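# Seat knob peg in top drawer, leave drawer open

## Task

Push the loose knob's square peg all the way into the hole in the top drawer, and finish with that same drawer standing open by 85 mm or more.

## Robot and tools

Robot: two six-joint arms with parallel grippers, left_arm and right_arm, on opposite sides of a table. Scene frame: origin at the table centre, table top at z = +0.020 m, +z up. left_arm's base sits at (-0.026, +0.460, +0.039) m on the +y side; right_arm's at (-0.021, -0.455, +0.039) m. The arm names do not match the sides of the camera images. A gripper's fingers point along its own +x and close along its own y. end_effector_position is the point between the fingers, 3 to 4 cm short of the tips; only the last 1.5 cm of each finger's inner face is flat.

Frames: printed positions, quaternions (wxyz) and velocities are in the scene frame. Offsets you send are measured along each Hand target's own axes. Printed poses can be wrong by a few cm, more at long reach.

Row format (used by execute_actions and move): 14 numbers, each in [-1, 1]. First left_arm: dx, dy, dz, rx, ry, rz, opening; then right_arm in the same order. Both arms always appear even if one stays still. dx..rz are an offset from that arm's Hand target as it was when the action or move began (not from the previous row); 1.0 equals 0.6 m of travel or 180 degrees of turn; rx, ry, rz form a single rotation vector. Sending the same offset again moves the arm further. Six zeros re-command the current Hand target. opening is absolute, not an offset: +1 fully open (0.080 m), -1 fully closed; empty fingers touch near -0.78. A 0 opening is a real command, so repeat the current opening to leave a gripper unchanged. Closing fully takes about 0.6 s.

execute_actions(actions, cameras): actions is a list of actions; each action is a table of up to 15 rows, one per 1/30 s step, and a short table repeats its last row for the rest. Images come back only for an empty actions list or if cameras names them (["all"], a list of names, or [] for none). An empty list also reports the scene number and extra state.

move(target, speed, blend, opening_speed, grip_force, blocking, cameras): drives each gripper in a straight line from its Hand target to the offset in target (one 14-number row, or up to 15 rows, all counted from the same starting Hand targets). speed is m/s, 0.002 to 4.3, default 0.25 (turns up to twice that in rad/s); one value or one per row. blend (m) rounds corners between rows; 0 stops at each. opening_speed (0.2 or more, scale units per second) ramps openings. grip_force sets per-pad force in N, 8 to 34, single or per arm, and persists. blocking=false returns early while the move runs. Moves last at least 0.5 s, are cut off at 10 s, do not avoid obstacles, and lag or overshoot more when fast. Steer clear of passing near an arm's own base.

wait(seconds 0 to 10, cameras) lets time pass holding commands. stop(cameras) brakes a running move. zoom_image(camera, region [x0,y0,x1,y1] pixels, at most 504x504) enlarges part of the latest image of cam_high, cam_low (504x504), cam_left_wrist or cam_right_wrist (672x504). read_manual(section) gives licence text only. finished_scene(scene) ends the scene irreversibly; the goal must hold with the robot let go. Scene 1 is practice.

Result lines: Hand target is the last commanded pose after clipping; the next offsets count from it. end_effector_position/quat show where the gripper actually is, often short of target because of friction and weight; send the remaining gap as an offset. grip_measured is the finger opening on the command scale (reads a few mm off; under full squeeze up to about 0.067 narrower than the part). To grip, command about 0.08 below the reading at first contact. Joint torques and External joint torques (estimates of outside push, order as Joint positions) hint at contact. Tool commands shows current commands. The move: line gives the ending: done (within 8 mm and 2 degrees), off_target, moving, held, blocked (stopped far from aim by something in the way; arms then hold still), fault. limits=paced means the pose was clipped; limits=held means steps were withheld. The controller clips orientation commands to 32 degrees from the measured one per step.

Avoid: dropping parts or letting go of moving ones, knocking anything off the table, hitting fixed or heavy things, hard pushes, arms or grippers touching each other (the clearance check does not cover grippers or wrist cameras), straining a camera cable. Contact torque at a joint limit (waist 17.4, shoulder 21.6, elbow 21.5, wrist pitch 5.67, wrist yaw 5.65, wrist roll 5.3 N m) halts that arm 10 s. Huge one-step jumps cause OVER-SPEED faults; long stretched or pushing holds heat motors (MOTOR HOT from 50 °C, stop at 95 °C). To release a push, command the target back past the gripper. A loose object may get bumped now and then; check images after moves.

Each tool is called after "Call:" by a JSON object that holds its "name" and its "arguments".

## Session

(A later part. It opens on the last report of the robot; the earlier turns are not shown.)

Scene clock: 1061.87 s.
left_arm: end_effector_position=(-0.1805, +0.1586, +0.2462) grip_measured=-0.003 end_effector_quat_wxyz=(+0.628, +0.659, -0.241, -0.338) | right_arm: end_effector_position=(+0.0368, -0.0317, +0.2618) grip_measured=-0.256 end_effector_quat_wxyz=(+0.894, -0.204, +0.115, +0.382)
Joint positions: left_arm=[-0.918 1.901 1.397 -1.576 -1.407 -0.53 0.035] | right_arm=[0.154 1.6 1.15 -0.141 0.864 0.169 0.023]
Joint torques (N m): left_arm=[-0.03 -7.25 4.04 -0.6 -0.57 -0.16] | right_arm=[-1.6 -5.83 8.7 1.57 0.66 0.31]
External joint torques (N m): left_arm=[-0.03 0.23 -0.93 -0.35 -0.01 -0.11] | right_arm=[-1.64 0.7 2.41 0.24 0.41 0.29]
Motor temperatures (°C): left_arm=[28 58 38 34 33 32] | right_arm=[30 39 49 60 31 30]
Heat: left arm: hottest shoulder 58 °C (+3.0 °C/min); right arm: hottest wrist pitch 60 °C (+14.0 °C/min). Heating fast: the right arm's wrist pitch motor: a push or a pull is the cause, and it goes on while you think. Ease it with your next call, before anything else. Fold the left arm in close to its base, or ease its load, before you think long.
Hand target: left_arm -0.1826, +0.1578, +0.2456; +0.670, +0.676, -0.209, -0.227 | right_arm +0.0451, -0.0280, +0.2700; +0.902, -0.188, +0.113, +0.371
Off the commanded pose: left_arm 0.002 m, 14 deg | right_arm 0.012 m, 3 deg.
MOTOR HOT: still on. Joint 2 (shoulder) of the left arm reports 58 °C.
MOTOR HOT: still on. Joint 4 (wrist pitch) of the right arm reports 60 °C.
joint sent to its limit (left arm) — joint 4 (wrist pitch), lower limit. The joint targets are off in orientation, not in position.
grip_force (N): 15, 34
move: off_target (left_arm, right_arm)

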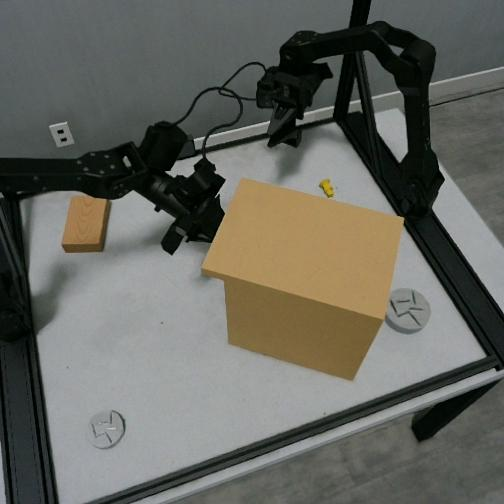

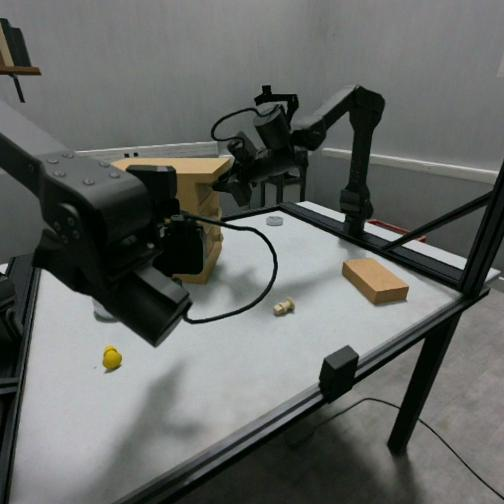

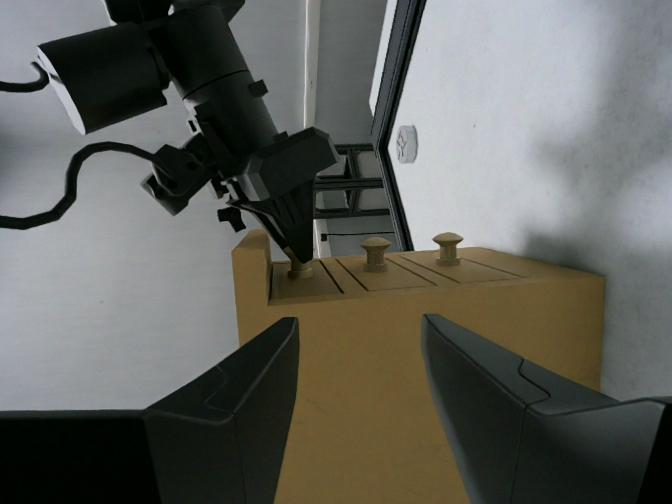

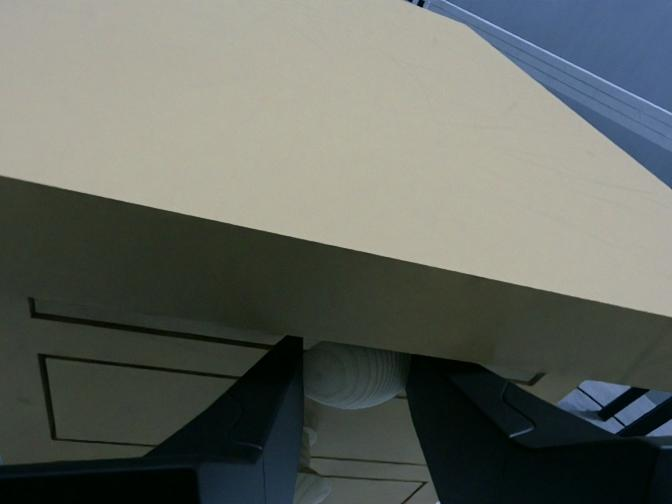

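Call:
{"name": "move", "arguments": {"target": [0,0,0,0,0,0,0.0,-0.18692,0.0050,-0.07693,0,0,0,-0.35], "speed": 0.08, "grip_force": [15,34], "cameras": ["all"]}}

Scene clock: 1064.60 s.
left_arm: end_effector_position=(-0.1805, +0.1586, +0.2461) grip_measured=-0.003 end_effector_quat_wxyz=(+0.628, +0.659, -0.241, -0.338) | right_arm: end_effector_position=(-0.0370, -0.1154, +0.2585) grip_measured=-0.256 end_effector_quat_wxyz=(+0.901, -0.201, +0.114, +0.368)
Joint positions: left_arm=[-0.918 1.901 1.397 -1.576 -1.407 -0.531 0.035] | right_arm=[0.476 1.447 1.059 -0.581 1.128 0.618 0.023]
Joint torques (N m): left_arm=[-0.06 -7.25 4.07 -0.6 -0.55 -0.18] | right_arm=[0.46 -7.01 6.55 0.62 0.63 0.15]
External joint torques (N m): left_arm=[-0.06 0.12 -0.84 -0.35 0 -0.13] | right_arm=[0.43 -2.02 0.65 -0.32 0.18 0.13]
Motor temperatures (°C): left_arm=[28 58 39 34 32 32] | right_arm=[30 40 49 59 31 30]
Heat: left arm: hottest shoulder 58 °C (+3.0 °C/min); right arm: hottest wrist pitch 59 °C (+13.1 °C/min). Heating fast: the right arm's wrist pitch motor: a push or a pull is the cause, and it goes on while you think. Ease it with your next call, before anything else. Fold the left arm in close to its base, or ease its load, before you think long.
Hand target: left_arm -0.1826, +0.1578, +0.2455; +0.670, +0.676, -0.209, -0.227 | right_arm -0.0385, -0.1159, +0.2660; +0.903, -0.188, +0.113, +0.371
Off the commanded pose: left_arm 0.002 m, 14 deg | right_arm 0.008 m, 2 deg.
MOTOR HOT: still on. Joint 2 (shoulder) of the left arm reports 58 °C.
MOTOR HOT: still on. Joint 4 (wrist pitch) of the right arm reports 59 °C.
joint sent to its limit (left arm) — joint 4 (wrist pitch), lower limit. The joint targets are off in orientation, not in position.
grip_force (N): 15, 34
move: off_target (left_arm)

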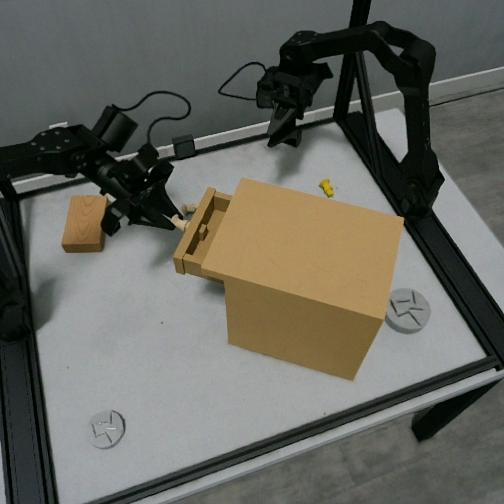

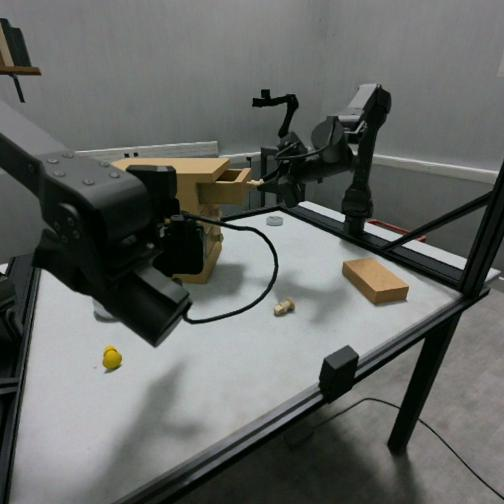

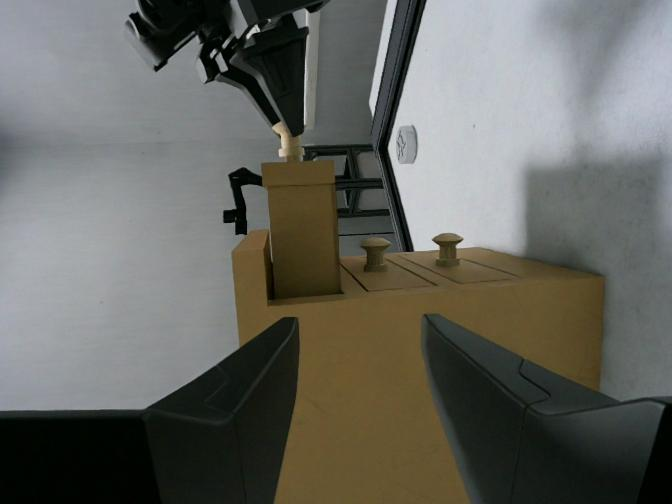

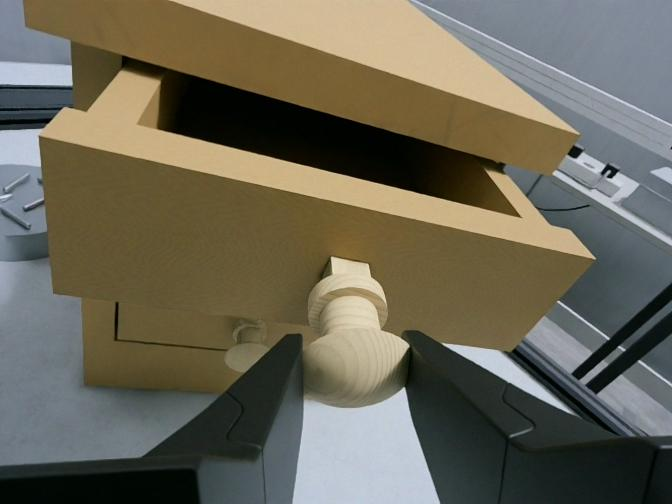

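Call:
{"name": "zoom_image", "arguments": {"camera": "cam_right_wrist", "region": [280, 230, 430, 350]}}

Call:
{"name": "zoom_image", "arguments": {"camera": "cam_left_wrist", "region": [240, 110, 360, 310]}}

Scaled by 3.360 from the camera's 672x504 image, which has a finer 960x720 frame.

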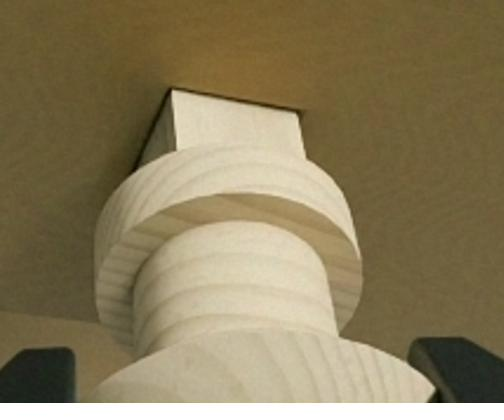

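Scaled by 2.520 from the camera's 672x504 image, which has a finer 960x720 frame.

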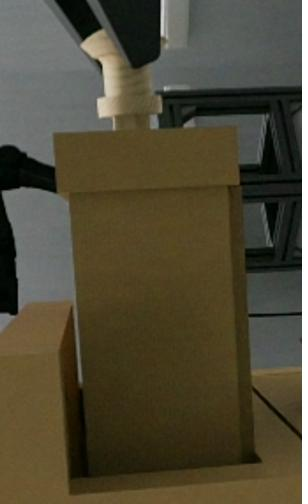

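Call:
{"name": "move", "arguments": {"target": [[0,0,0,0,0,0,0.0,0.15709,0.00451,0.06275,0,0,0,-0.35],[0,0,0,0,0,0,0.0,0.21832,-0.03168,0.08778,0,0,0,-0.35]], "speed": [0.06,0.03], "blend": [0.008,0], "grip_force": [15,34], "cameras": ["cam_left_wrist","cam_right_wrist"]}}

Call:
{"name": "zoom_image", "arguments": {"camera": "cam_left_wrist", "region": [265, 220, 345, 310]}}

Scene clock: 1071.03 s.
left_arm: end_effector_position=(-0.1805, +0.1586, +0.2461) grip_measured=-0.003 end_effector_quat_wxyz=(+0.628, +0.659, -0.241, -0.338) | right_arm: end_effector_position=(+0.0492, -0.0341, +0.2615) grip_measured=-0.256 end_effector_quat_wxyz=(+0.891, -0.217, +0.114, +0.382)
Joint positions: left_arm=[-0.918 1.901 1.397 -1.576 -1.407 -0.531 0.035] | right_arm=[0.117 1.586 1.136 -0.13 0.834 0.124 0.023]
Joint torques (N m): left_arm=[-0.06 -7.23 4.05 -0.6 -0.55 -0.18] | right_arm=[-4.61 -4.55 10.19 3.64 -0.46 -0.14]
External joint torques (N m): left_arm=[-0.07 0.15 -0.86 -0.35 0.01 -0.13] | right_arm=[-4.63 1.8 3.95 2.31 -0.69 -0.16]
Motor temperatures (°C): left_arm=[28 57 39 34 32 32] | right_arm=[30 40 48 57 31 30]
Heat: left arm: hottest shoulder 57 °C (+1.0 °C/min); right arm: hottest wrist pitch 57 °C (+11.2 °C/min). Fold the left arm in close to its base, or ease its load, before you think long. Fold the right arm in close to its base, or ease its load, before you think long.
Hand target: left_arm -0.1826, +0.1578, +0.2455; +0.670, +0.676, -0.209, -0.227 | right_arm +0.0702, -0.0240, +0.2735; +0.903, -0.188, +0.113, +0.371
Off the commanded pose: left_arm 0.002 m, 14 deg | right_arm 0.026 m, 4 deg.
MOTOR HOT: still on. Joint 2 (shoulder) of the left arm reports 57 °C.
MOTOR HOT: still on. Joint 4 (wrist pitch) of the right arm reports 57 °C.
joint sent to its limit (left arm) — joint 4 (wrist pitch), lower limit. The joint targets are off in orientation, not in position.
grip_force (N): 15, 34
move: off_target (left_arm, right_arm)
Images, in order (width x height): cam_left_wrist 672x504, cam_right_wrist 672x504.

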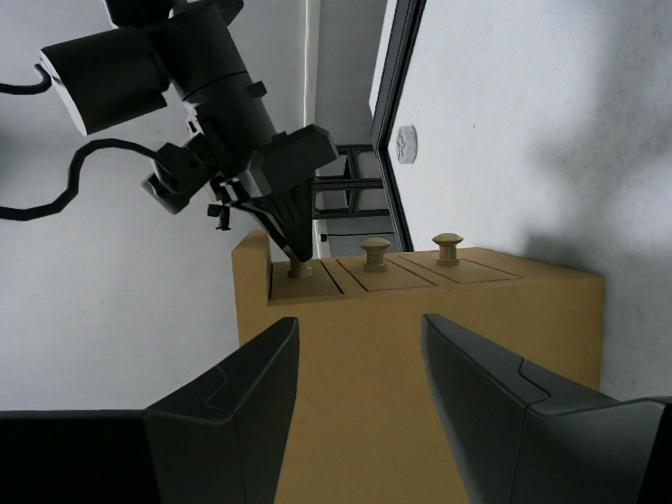

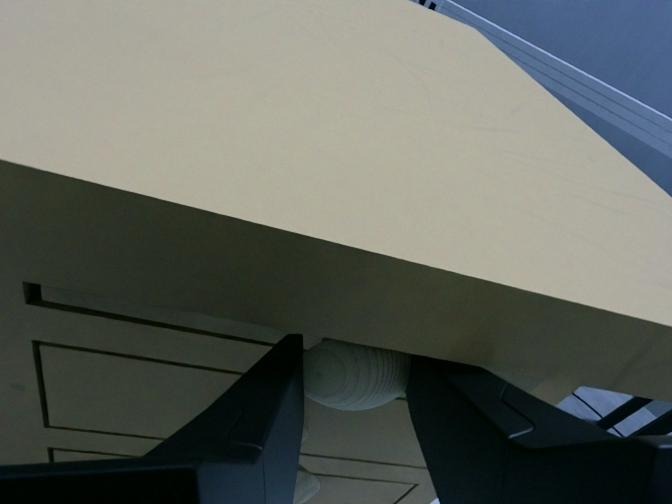

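Scaled by 5.600 from the camera's 672x504 image, which has a finer 960x720 frame.

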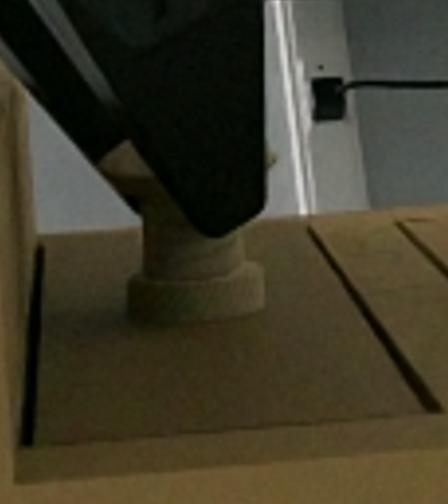

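Call:
{"name": "zoom_image", "arguments": {"camera": "cam_left_wrist", "region": [282, 252, 318, 284]}}

Call:
{"name": "zoom_image", "arguments": {"camera": "cam_left_wrist", "region": [356, 245, 392, 277]}}

Scaled by 14.000 from the camera's 672x504 image, which has a finer 960x720 frame.

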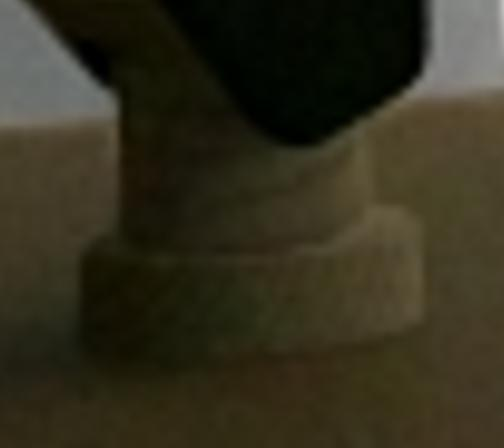

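Scaled by 14.000 from the camera's 672x504 image, which has a finer 960x720 frame.

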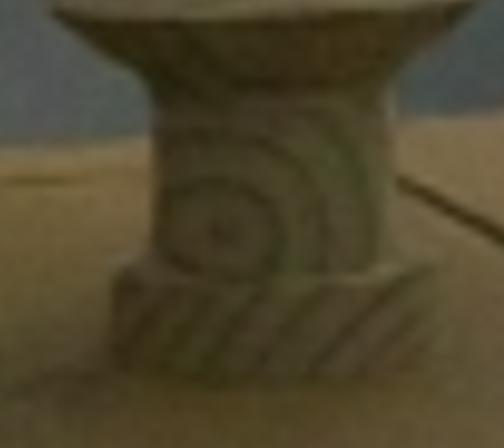

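Call:
{"name": "move", "arguments": {"target": [[0,0,0,0,0,0,0.0,0.000177,-0.00129,-0.0003,0.031,0.00145,0.01218,-0.35],[0,0,0,0,0,0,0.0,-0.04213,0.03327,-0.01673,0.031,0.00145,0.01218,-0.35],[0,0,0,0,0,0,0.0,-0.20424,0.03136,-0.08252,0.031,0.00145,0.01218,-0.35]], "speed": [0.06,0.025,0.03], "blend": [0.002,0.01,0], "grip_force": [15,34], "cameras": ["cam_left_wrist","cam_right_wrist"]}}

Call:
{"name": "zoom_image", "arguments": {"camera": "cam_right_wrist", "region": [280, 230, 430, 350]}}

Call:
{"name": "zoom_image", "arguments": {"camera": "cam_left_wrist", "region": [240, 110, 360, 310]}}

Scene clock: 1078.80 s.
left_arm: end_effector_position=(-0.1805, +0.1586, +0.2461) grip_measured=-0.003 end_effector_quat_wxyz=(+0.628, +0.659, -0.241, -0.338) | right_arm: end_effector_position=(-0.0302, -0.1065, +0.2587) grip_measured=-0.256 end_effector_quat_wxyz=(+0.901, -0.157, +0.139, +0.379)
Joint positions: left_arm=[-0.918 1.901 1.397 -1.576 -1.407 -0.531 0.035] | right_arm=[0.431 1.426 1.034 -0.47 1.063 0.602 0.023]
Joint torques (N m): left_arm=[-0.08 -7.26 4.06 -0.6 -0.55 -0.19] | right_arm=[1.13 -7.74 6.23 0.65 0.78 0.39]
External joint torques (N m): left_arm=[-0.04 0.04 -0.81 -0.35 0 -0.13] | right_arm=[1.07 -2.72 0.16 -0.42 0.38 0.38]
Motor temperatures (°C): left_arm=[28 56 39 34 32 32] | right_arm=[30 40 48 60 31 31]
Heat: left arm: hottest shoulder 56 °C (+0.0 °C/min); right arm: hottest wrist pitch 60 °C (+15.1 °C/min). Fold the left arm in close to its base, or ease its load, before you think long. Fold the right arm in close to its base, or ease its load, before you think long.
Hand target: left_arm -0.1826, +0.1578, +0.2455; +0.670, +0.676, -0.209, -0.227 | right_arm -0.0322, -0.1094, +0.2661; +0.903, -0.142, +0.137, +0.381
Off the commanded pose: left_arm 0.002 m, 14 deg | right_arm 0.008 m, 2 deg.
MOTOR HOT: still on. Joint 2 (shoulder) of the left arm reports 56 °C.
MOTOR HOT: still on. Joint 4 (wrist pitch) of the right arm reports 60 °C.
joint sent to its limit (left arm) — joint 4 (wrist pitch), lower limit. The joint targets are off in orientation, not in position.
grip_force (N): 15, 34
move: off_target (left_arm)
Images, in order (width x height): cam_left_wrist 672x504, cam_right_wrist 672x504.

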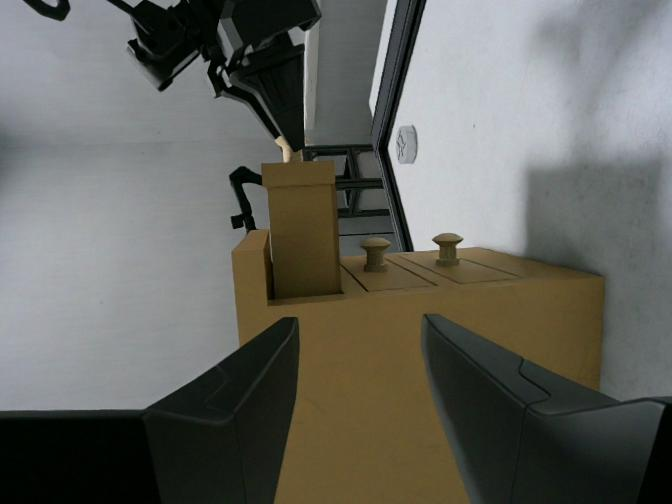

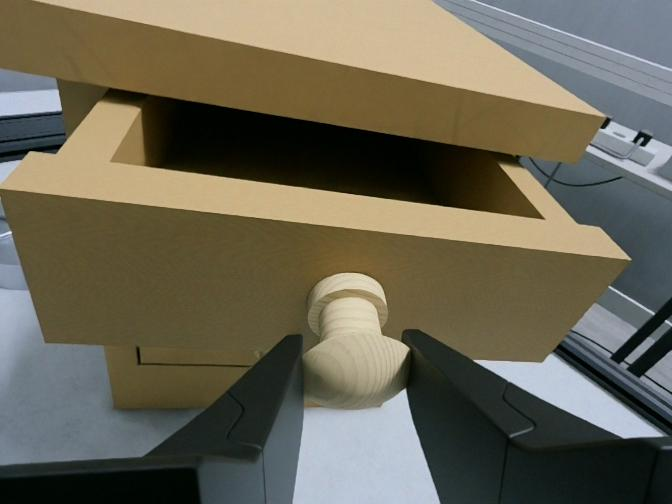

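Scaled by 3.360 from the camera's 672x504 image, which has a finer 960x720 frame.

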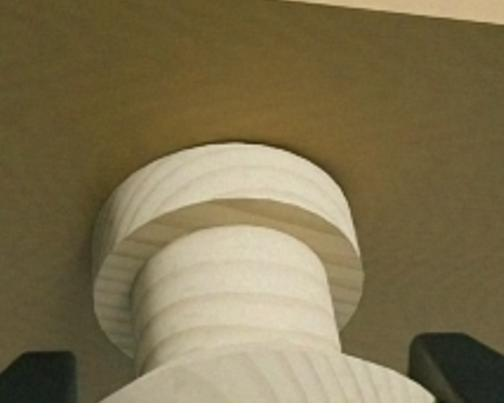

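Scaled by 2.520 from the camera's 672x504 image, which has a finer 960x720 frame.

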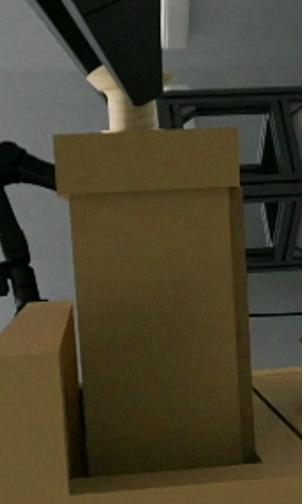

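Call:
{"name": "move", "arguments": {"target": [0,0,0,0,0,0,0.0, 0.0031,0.000145,0.001218,0,0,0,-0.2], "speed": 0.02, "opening_speed": 0.3, "cameras": ["cam_right_wrist","cam_left_wrist"]}}

Scene clock: 1080.33 s.
left_arm: end_effector_position=(-0.1805, +0.1586, +0.2461) grip_measured=-0.003 end_effector_quat_wxyz=(+0.628, +0.659, -0.241, -0.338) | right_arm: end_effector_position=(-0.0301, -0.1064, +0.2589) grip_measured=-0.198 end_effector_quat_wxyz=(+0.902, -0.156, +0.139, +0.379)
Joint positions: left_arm=[-0.918 1.901 1.397 -1.576 -1.407 -0.531 0.035] | right_arm=[0.431 1.426 1.034 -0.469 1.064 0.603 0.026]
Joint torques (N m): left_arm=[-0.07 -7.25 4.06 -0.61 -0.55 -0.18] | right_arm=[0.39 -7.38 6.41 1.1 0.64 0.08]
External joint torques (N m): left_arm=[-0.03 0.21 -0.91 -0.36 0.01 -0.13] | right_arm=[0.38 -2.44 0.42 0.05 0.24 0.07]
Motor temperatures (°C): left_arm=[28 55 39 34 32 32] | right_arm=[30 40 47 59 31 31]
Heat: left arm: hottest shoulder 55 °C (-1.0 °C/min); right arm: hottest wrist pitch 59 °C (+14.2 °C/min). Fold the left arm in close to its base, or ease its load, before you think long. Fold the right arm in close to its base, or ease its load, before you think long.
Hand target: left_arm -0.1826, +0.1578, +0.2455; +0.670, +0.676, -0.209, -0.227 | right_arm -0.0309, -0.1078, +0.2661; +0.903, -0.142, +0.137, +0.381
Off the commanded pose: left_arm 0.002 m, 14 deg | right_arm 0.007 m, 2 deg.
MOTOR HOT: still on. Joint 2 (shoulder) of the left arm reports 55 °C.
MOTOR HOT: still on. Joint 4 (wrist pitch) of the right arm reports 59 °C.
joint sent to its limit (left arm) — joint 4 (wrist pitch), lower limit. The joint targets are off in orientation, not in position.
grip_force (N): 15, 34
move: off_target (left_arm)
Images, in order (width x height): cam_left_wrist 672x504, cam_right_wrist 672x504.

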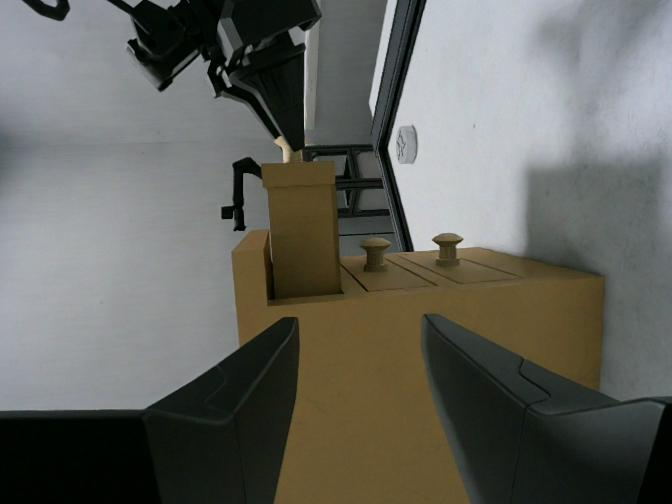

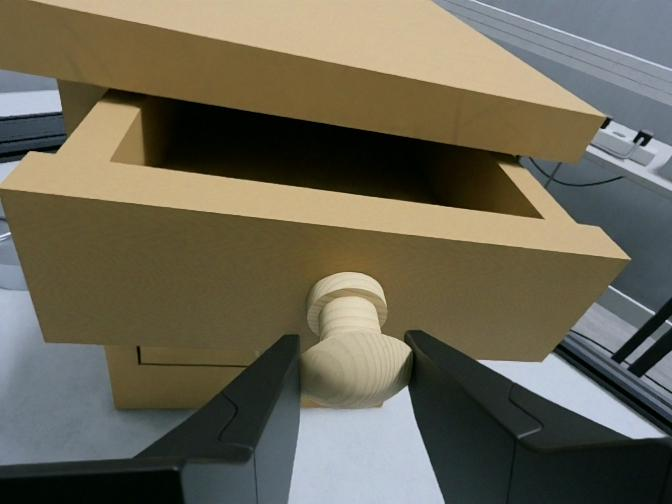

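Call:
{"name": "move", "arguments": {"target": [0,0,0,0,0,0,0.0, 0,0,0,0,0,0,0.35], "speed": 0.02, "opening_speed": 0.6, "cameras": ["cam_right_wrist","cam_left_wrist"]}}

Scene clock: 1081.70 s.
left_arm: end_effector_position=(-0.1805, +0.1586, +0.2461) grip_measured=-0.003 end_effector_quat_wxyz=(+0.628, +0.659, -0.241, -0.338) | right_arm: end_effector_position=(-0.0308, -0.1071, +0.2614) grip_measured=+0.347 end_effector_quat_wxyz=(+0.902, -0.152, +0.138, +0.380)
Joint positions: left_arm=[-0.918 1.901 1.397 -1.576 -1.407 -0.531 0.035] | right_arm=[0.434 1.419 1.034 -0.466 1.066 0.603 0.051]
Joint torques (N m): left_arm=[-0.09 -7.25 4.06 -0.6 -0.55 -0.18] | right_arm=[0.19 -6.51 6.24 1 0.55 0.07]
External joint torques (N m): left_arm=[-0.09 0.2 -0.89 -0.34 0.01 -0.13] | right_arm=[0.17 -1.54 0.15 -0.08 0.15 0.05]
Motor temperatures (°C): left_arm=[28 55 39 34 32 32] | right_arm=[30 40 47 58 31 31]
Heat: left arm: hottest shoulder 55 °C (-1.0 °C/min); right arm: hottest wrist pitch 58 °C (+13.1 °C/min). Fold the left arm in close to its base, or ease its load, before you think long. Fold the right arm in close to its base, or ease its load, before you think long.
Hand target: left_arm -0.1826, +0.1578, +0.2455; +0.670, +0.676, -0.209, -0.227 | right_arm -0.0310, -0.1078, +0.2661; +0.903, -0.142, +0.137, +0.381
Off the commanded pose: left_arm 0.002 m, 14 deg | right_arm 0.005 m, 1 deg.
MOTOR HOT: still on. Joint 2 (shoulder) of the left arm reports 55 °C.
MOTOR HOT: still on. Joint 4 (wrist pitch) of the right arm reports 58 °C.
joint sent to its limit (left arm) — joint 4 (wrist pitch), lower limit. The joint targets are off in orientation, not in position.
grip_force (N): 15, 34
move: off_target (left_arm)
Images, in order (width x height): cam_left_wrist 672x504, cam_right_wrist 672x504.

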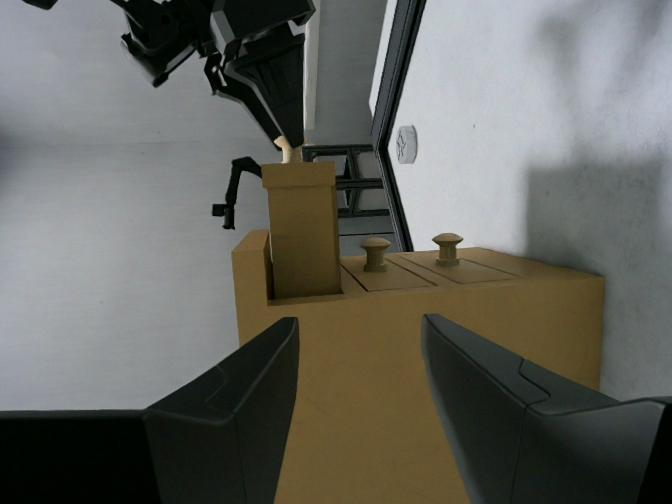

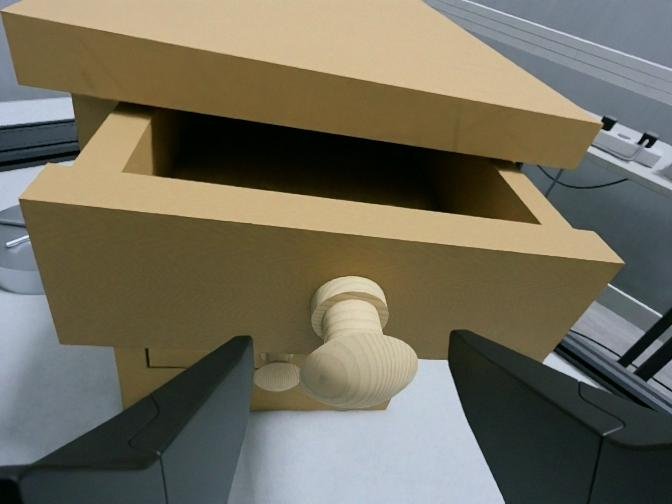

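Call:
{"name": "zoom_image", "arguments": {"camera": "cam_right_wrist", "region": [270, 250, 450, 420]}}

Call:
{"name": "zoom_image", "arguments": {"camera": "cam_left_wrist", "region": [230, 110, 400, 320]}}

Scaled by 2.800 from the camera's 672x504 image, which has a finer 960x720 frame.

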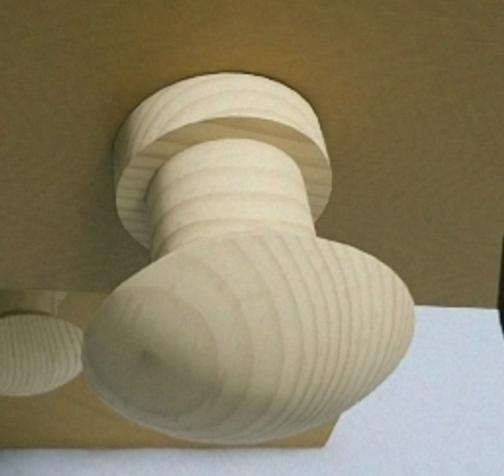

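Scaled by 2.400 from the camera's 672x504 image, which has a finer 960x720 frame.

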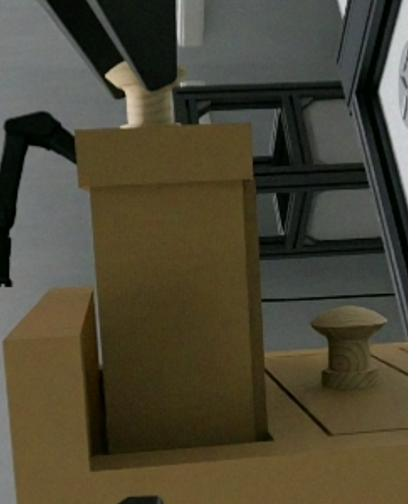

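Call:
{"name": "move", "arguments": {"target": [0,0,0,0,0,0,0.0, -0.124,-0.00604,-0.0488,0,0,0,0.5], "speed": 0.12, "opening_speed": 0.6, "cameras": ["cam_right_wrist","cam_left_wrist"]}}

Scene clock: 1083.83 s.
left_arm: end_effector_position=(-0.1805, +0.1586, +0.2461) grip_measured=-0.003 end_effector_quat_wxyz=(+0.628, +0.659, -0.241, -0.338) | right_arm: end_effector_position=(-0.0807, -0.1706, +0.2628) grip_measured=+0.498 end_effector_quat_wxyz=(+0.902, -0.148, +0.138, +0.381)
Joint positions: left_arm=[-0.918 1.901 1.397 -1.576 -1.407 -0.531 0.035] | right_arm=[0.727 1.439 1.119 -1.105 1.196 1.238 0.057]
Joint torques (N m): left_arm=[-0.07 -7.24 4.06 -0.6 -0.55 -0.19] | right_arm=[0.28 -4.34 6.93 0.09 0.8 0.17]
External joint torques (N m): left_arm=[-0.07 0.11 -0.84 -0.35 0 -0.14] | right_arm=[0.28 0.2 1.45 -0.37 0.23 0.16]
Motor temperatures (°C): left_arm=[28 55 39 34 32 32] | right_arm=[30 40 47 57 31 31]
Heat: left arm: hottest shoulder 55 °C (-1.0 °C/min); right arm: hottest wrist pitch 57 °C (+12.0 °C/min). Fold the left arm in close to its base, or ease its load, before you think long. Fold the right arm in close to its base, or ease its load, before you think long.
Hand target: left_arm -0.1826, +0.1578, +0.2455; +0.670, +0.676, -0.209, -0.227 | right_arm -0.0823, -0.1692, +0.2660; +0.903, -0.143, +0.137, +0.381
Off the commanded pose: left_arm 0.002 m, 14 deg | right_arm 0.004 m, 1 deg.
MOTOR HOT: still on. Joint 2 (shoulder) of the left arm reports 55 °C.
MOTOR HOT: still on. Joint 4 (wrist pitch) of the right arm reports 57 °C.
joint sent to its limit (left arm) — joint 4 (wrist pitch), lower limit. The joint targets are off in orientation, not in position.
grip_force (N): 15, 34
move: off_target (left_arm)
Images, in order (width x height): cam_left_wrist 672x504, cam_right_wrist 672x504.

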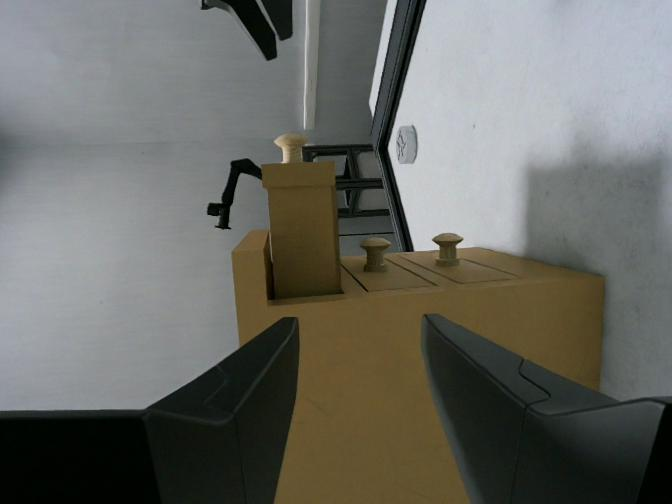

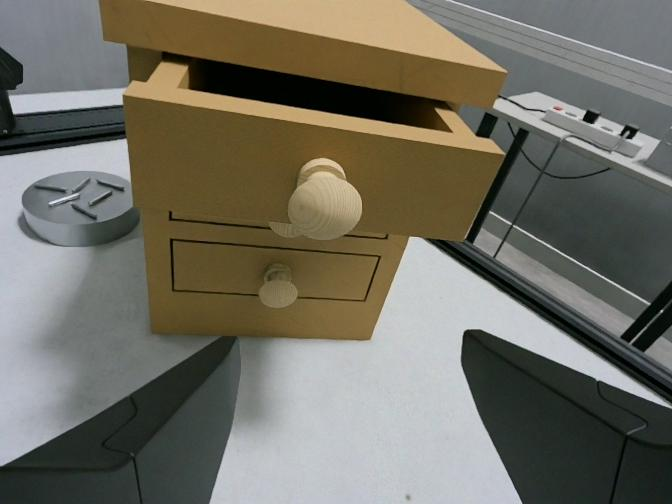

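Call:
{"name": "zoom_image", "arguments": {"camera": "cam_left_wrist", "region": [230, 110, 400, 320]}}

Call:
{"name": "zoom_image", "arguments": {"camera": "cam_right_wrist", "region": [250, 130, 400, 260]}}

Scaled by 2.400 from the camera's 672x504 image, which has a finer 960x720 frame.

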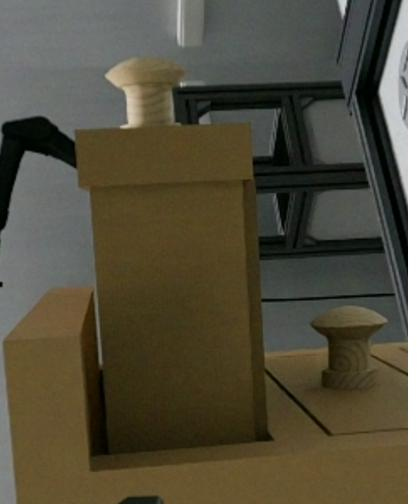

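Scaled by 3.360 from the camera's 672x504 image, which has a finer 960x720 frame.

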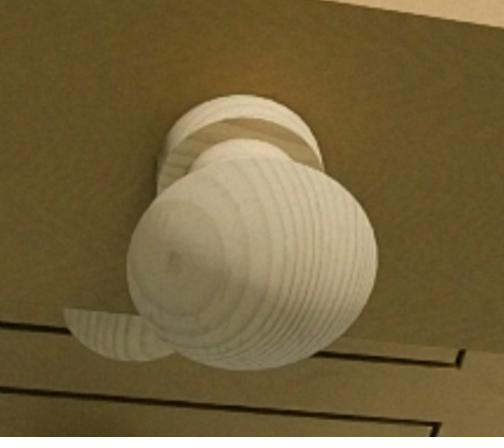

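Call:
{"name": "move", "arguments": {"target": [0,0,0,0,0,0,0.0, -0.1021,-0.0319,0.1722,-0.0162,0.1646,0.0209,0.5], "speed": 0.2, "cameras": ["cam_right_wrist"]}}

Scene clock: 1086.87 s.
left_arm: end_effector_position=(-0.1805, +0.1586, +0.2461) grip_measured=-0.003 end_effector_quat_wxyz=(+0.628, +0.659, -0.241, -0.338) | right_arm: end_effector_position=(-0.0961, -0.1834, +0.3816) grip_measured=+0.498 end_effector_quat_wxyz=(+0.802, -0.198, +0.329, +0.458)
Joint positions: left_arm=[-0.918 1.901 1.397 -1.576 -1.407 -0.531 0.035] | right_arm=[0.641 1.465 1.843 -1.575 0.705 1.002 0.057]
Joint torques (N m): left_arm=[-0.07 -7.24 4.06 -0.6 -0.55 -0.18] | right_arm=[-0.03 -5 6.06 0.46 0.42 -0.16]
External joint torques (N m): left_arm=[-0.08 0.16 -0.85 -0.35 0 -0.13] | right_arm=[-0.02 -0.89 1.18 -0.36 0.02 -0.16]
Motor temperatures (°C): left_arm=[28 55 39 34 32 32] | right_arm=[30 40 46 55 31 31]
Heat: left arm: hottest shoulder 55 °C (-2.0 °C/min); right arm: hottest wrist pitch 55 °C (+10.0 °C/min). Fold the left arm in close to its base, or ease its load, before you think long. Fold the right arm in close to its base, or ease its load, before you think long.
Hand target: left_arm -0.1826, +0.1578, +0.2455; +0.670, +0.676, -0.209, -0.227 | right_arm -0.0952, -0.1844, +0.3860; +0.821, -0.253, +0.358, +0.365
Off the commanded pose: left_arm 0.002 m, 14 deg | right_arm 0.005 m, 13 deg.
MOTOR HOT: still on. Joint 2 (shoulder) of the left arm reports 55 °C.
MOTOR HOT: still on. Joint 4 (wrist pitch) of the right arm reports 55 °C.
joint sent to its limit (left arm) — joint 4 (wrist pitch), lower limit. The joint targets are off in orientation, not in position.
joint sent to its limit (right arm) — joint 4 (wrist pitch), lower limit. The joint targets are off in orientation, not in position.
grip_force (N): 15, 34
move: off_target (left_arm, right_arm)
Images, in order (width x height): cam_right_wrist 672x504.

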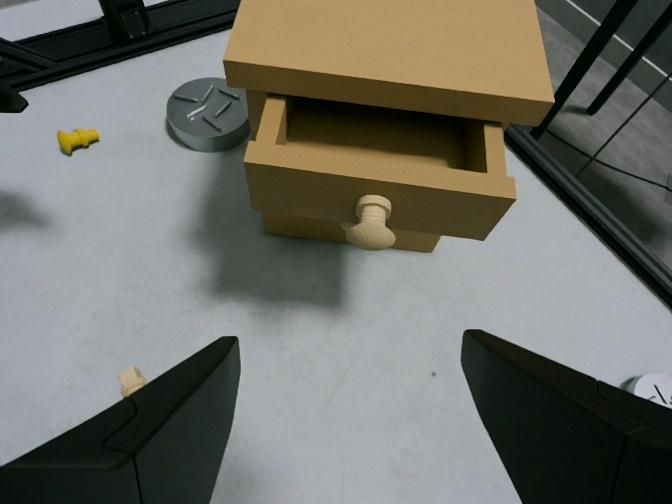

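Call:
{"name": "zoom_image", "arguments": {"camera": "cam_right_wrist", "region": [335, 180, 415, 260]}}

Call:
{"name": "zoom_image", "arguments": {"camera": "cam_right_wrist", "region": [220, 40, 560, 260]}}

Scaled by 6.300 from the camera's 672x504 image, which has a finer 960x720 frame.

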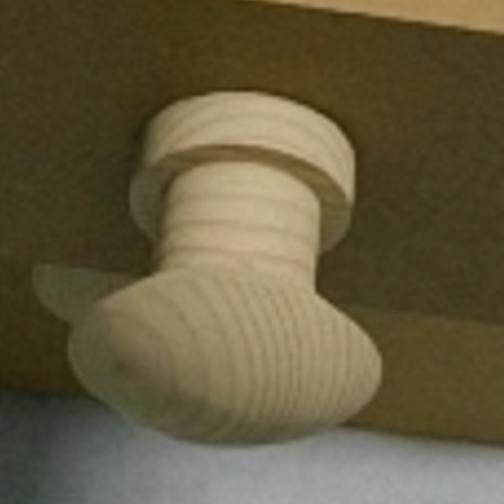

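Scaled by 1.482 from the camera's 672x504 image, which has a finer 960x720 frame.

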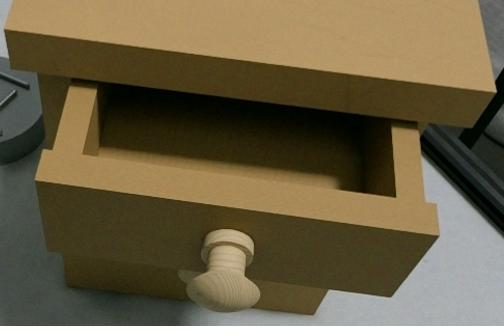

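Call:
{"name": "finished_scene", "arguments": {"scene": 2}}

The scene is finished: the task was done.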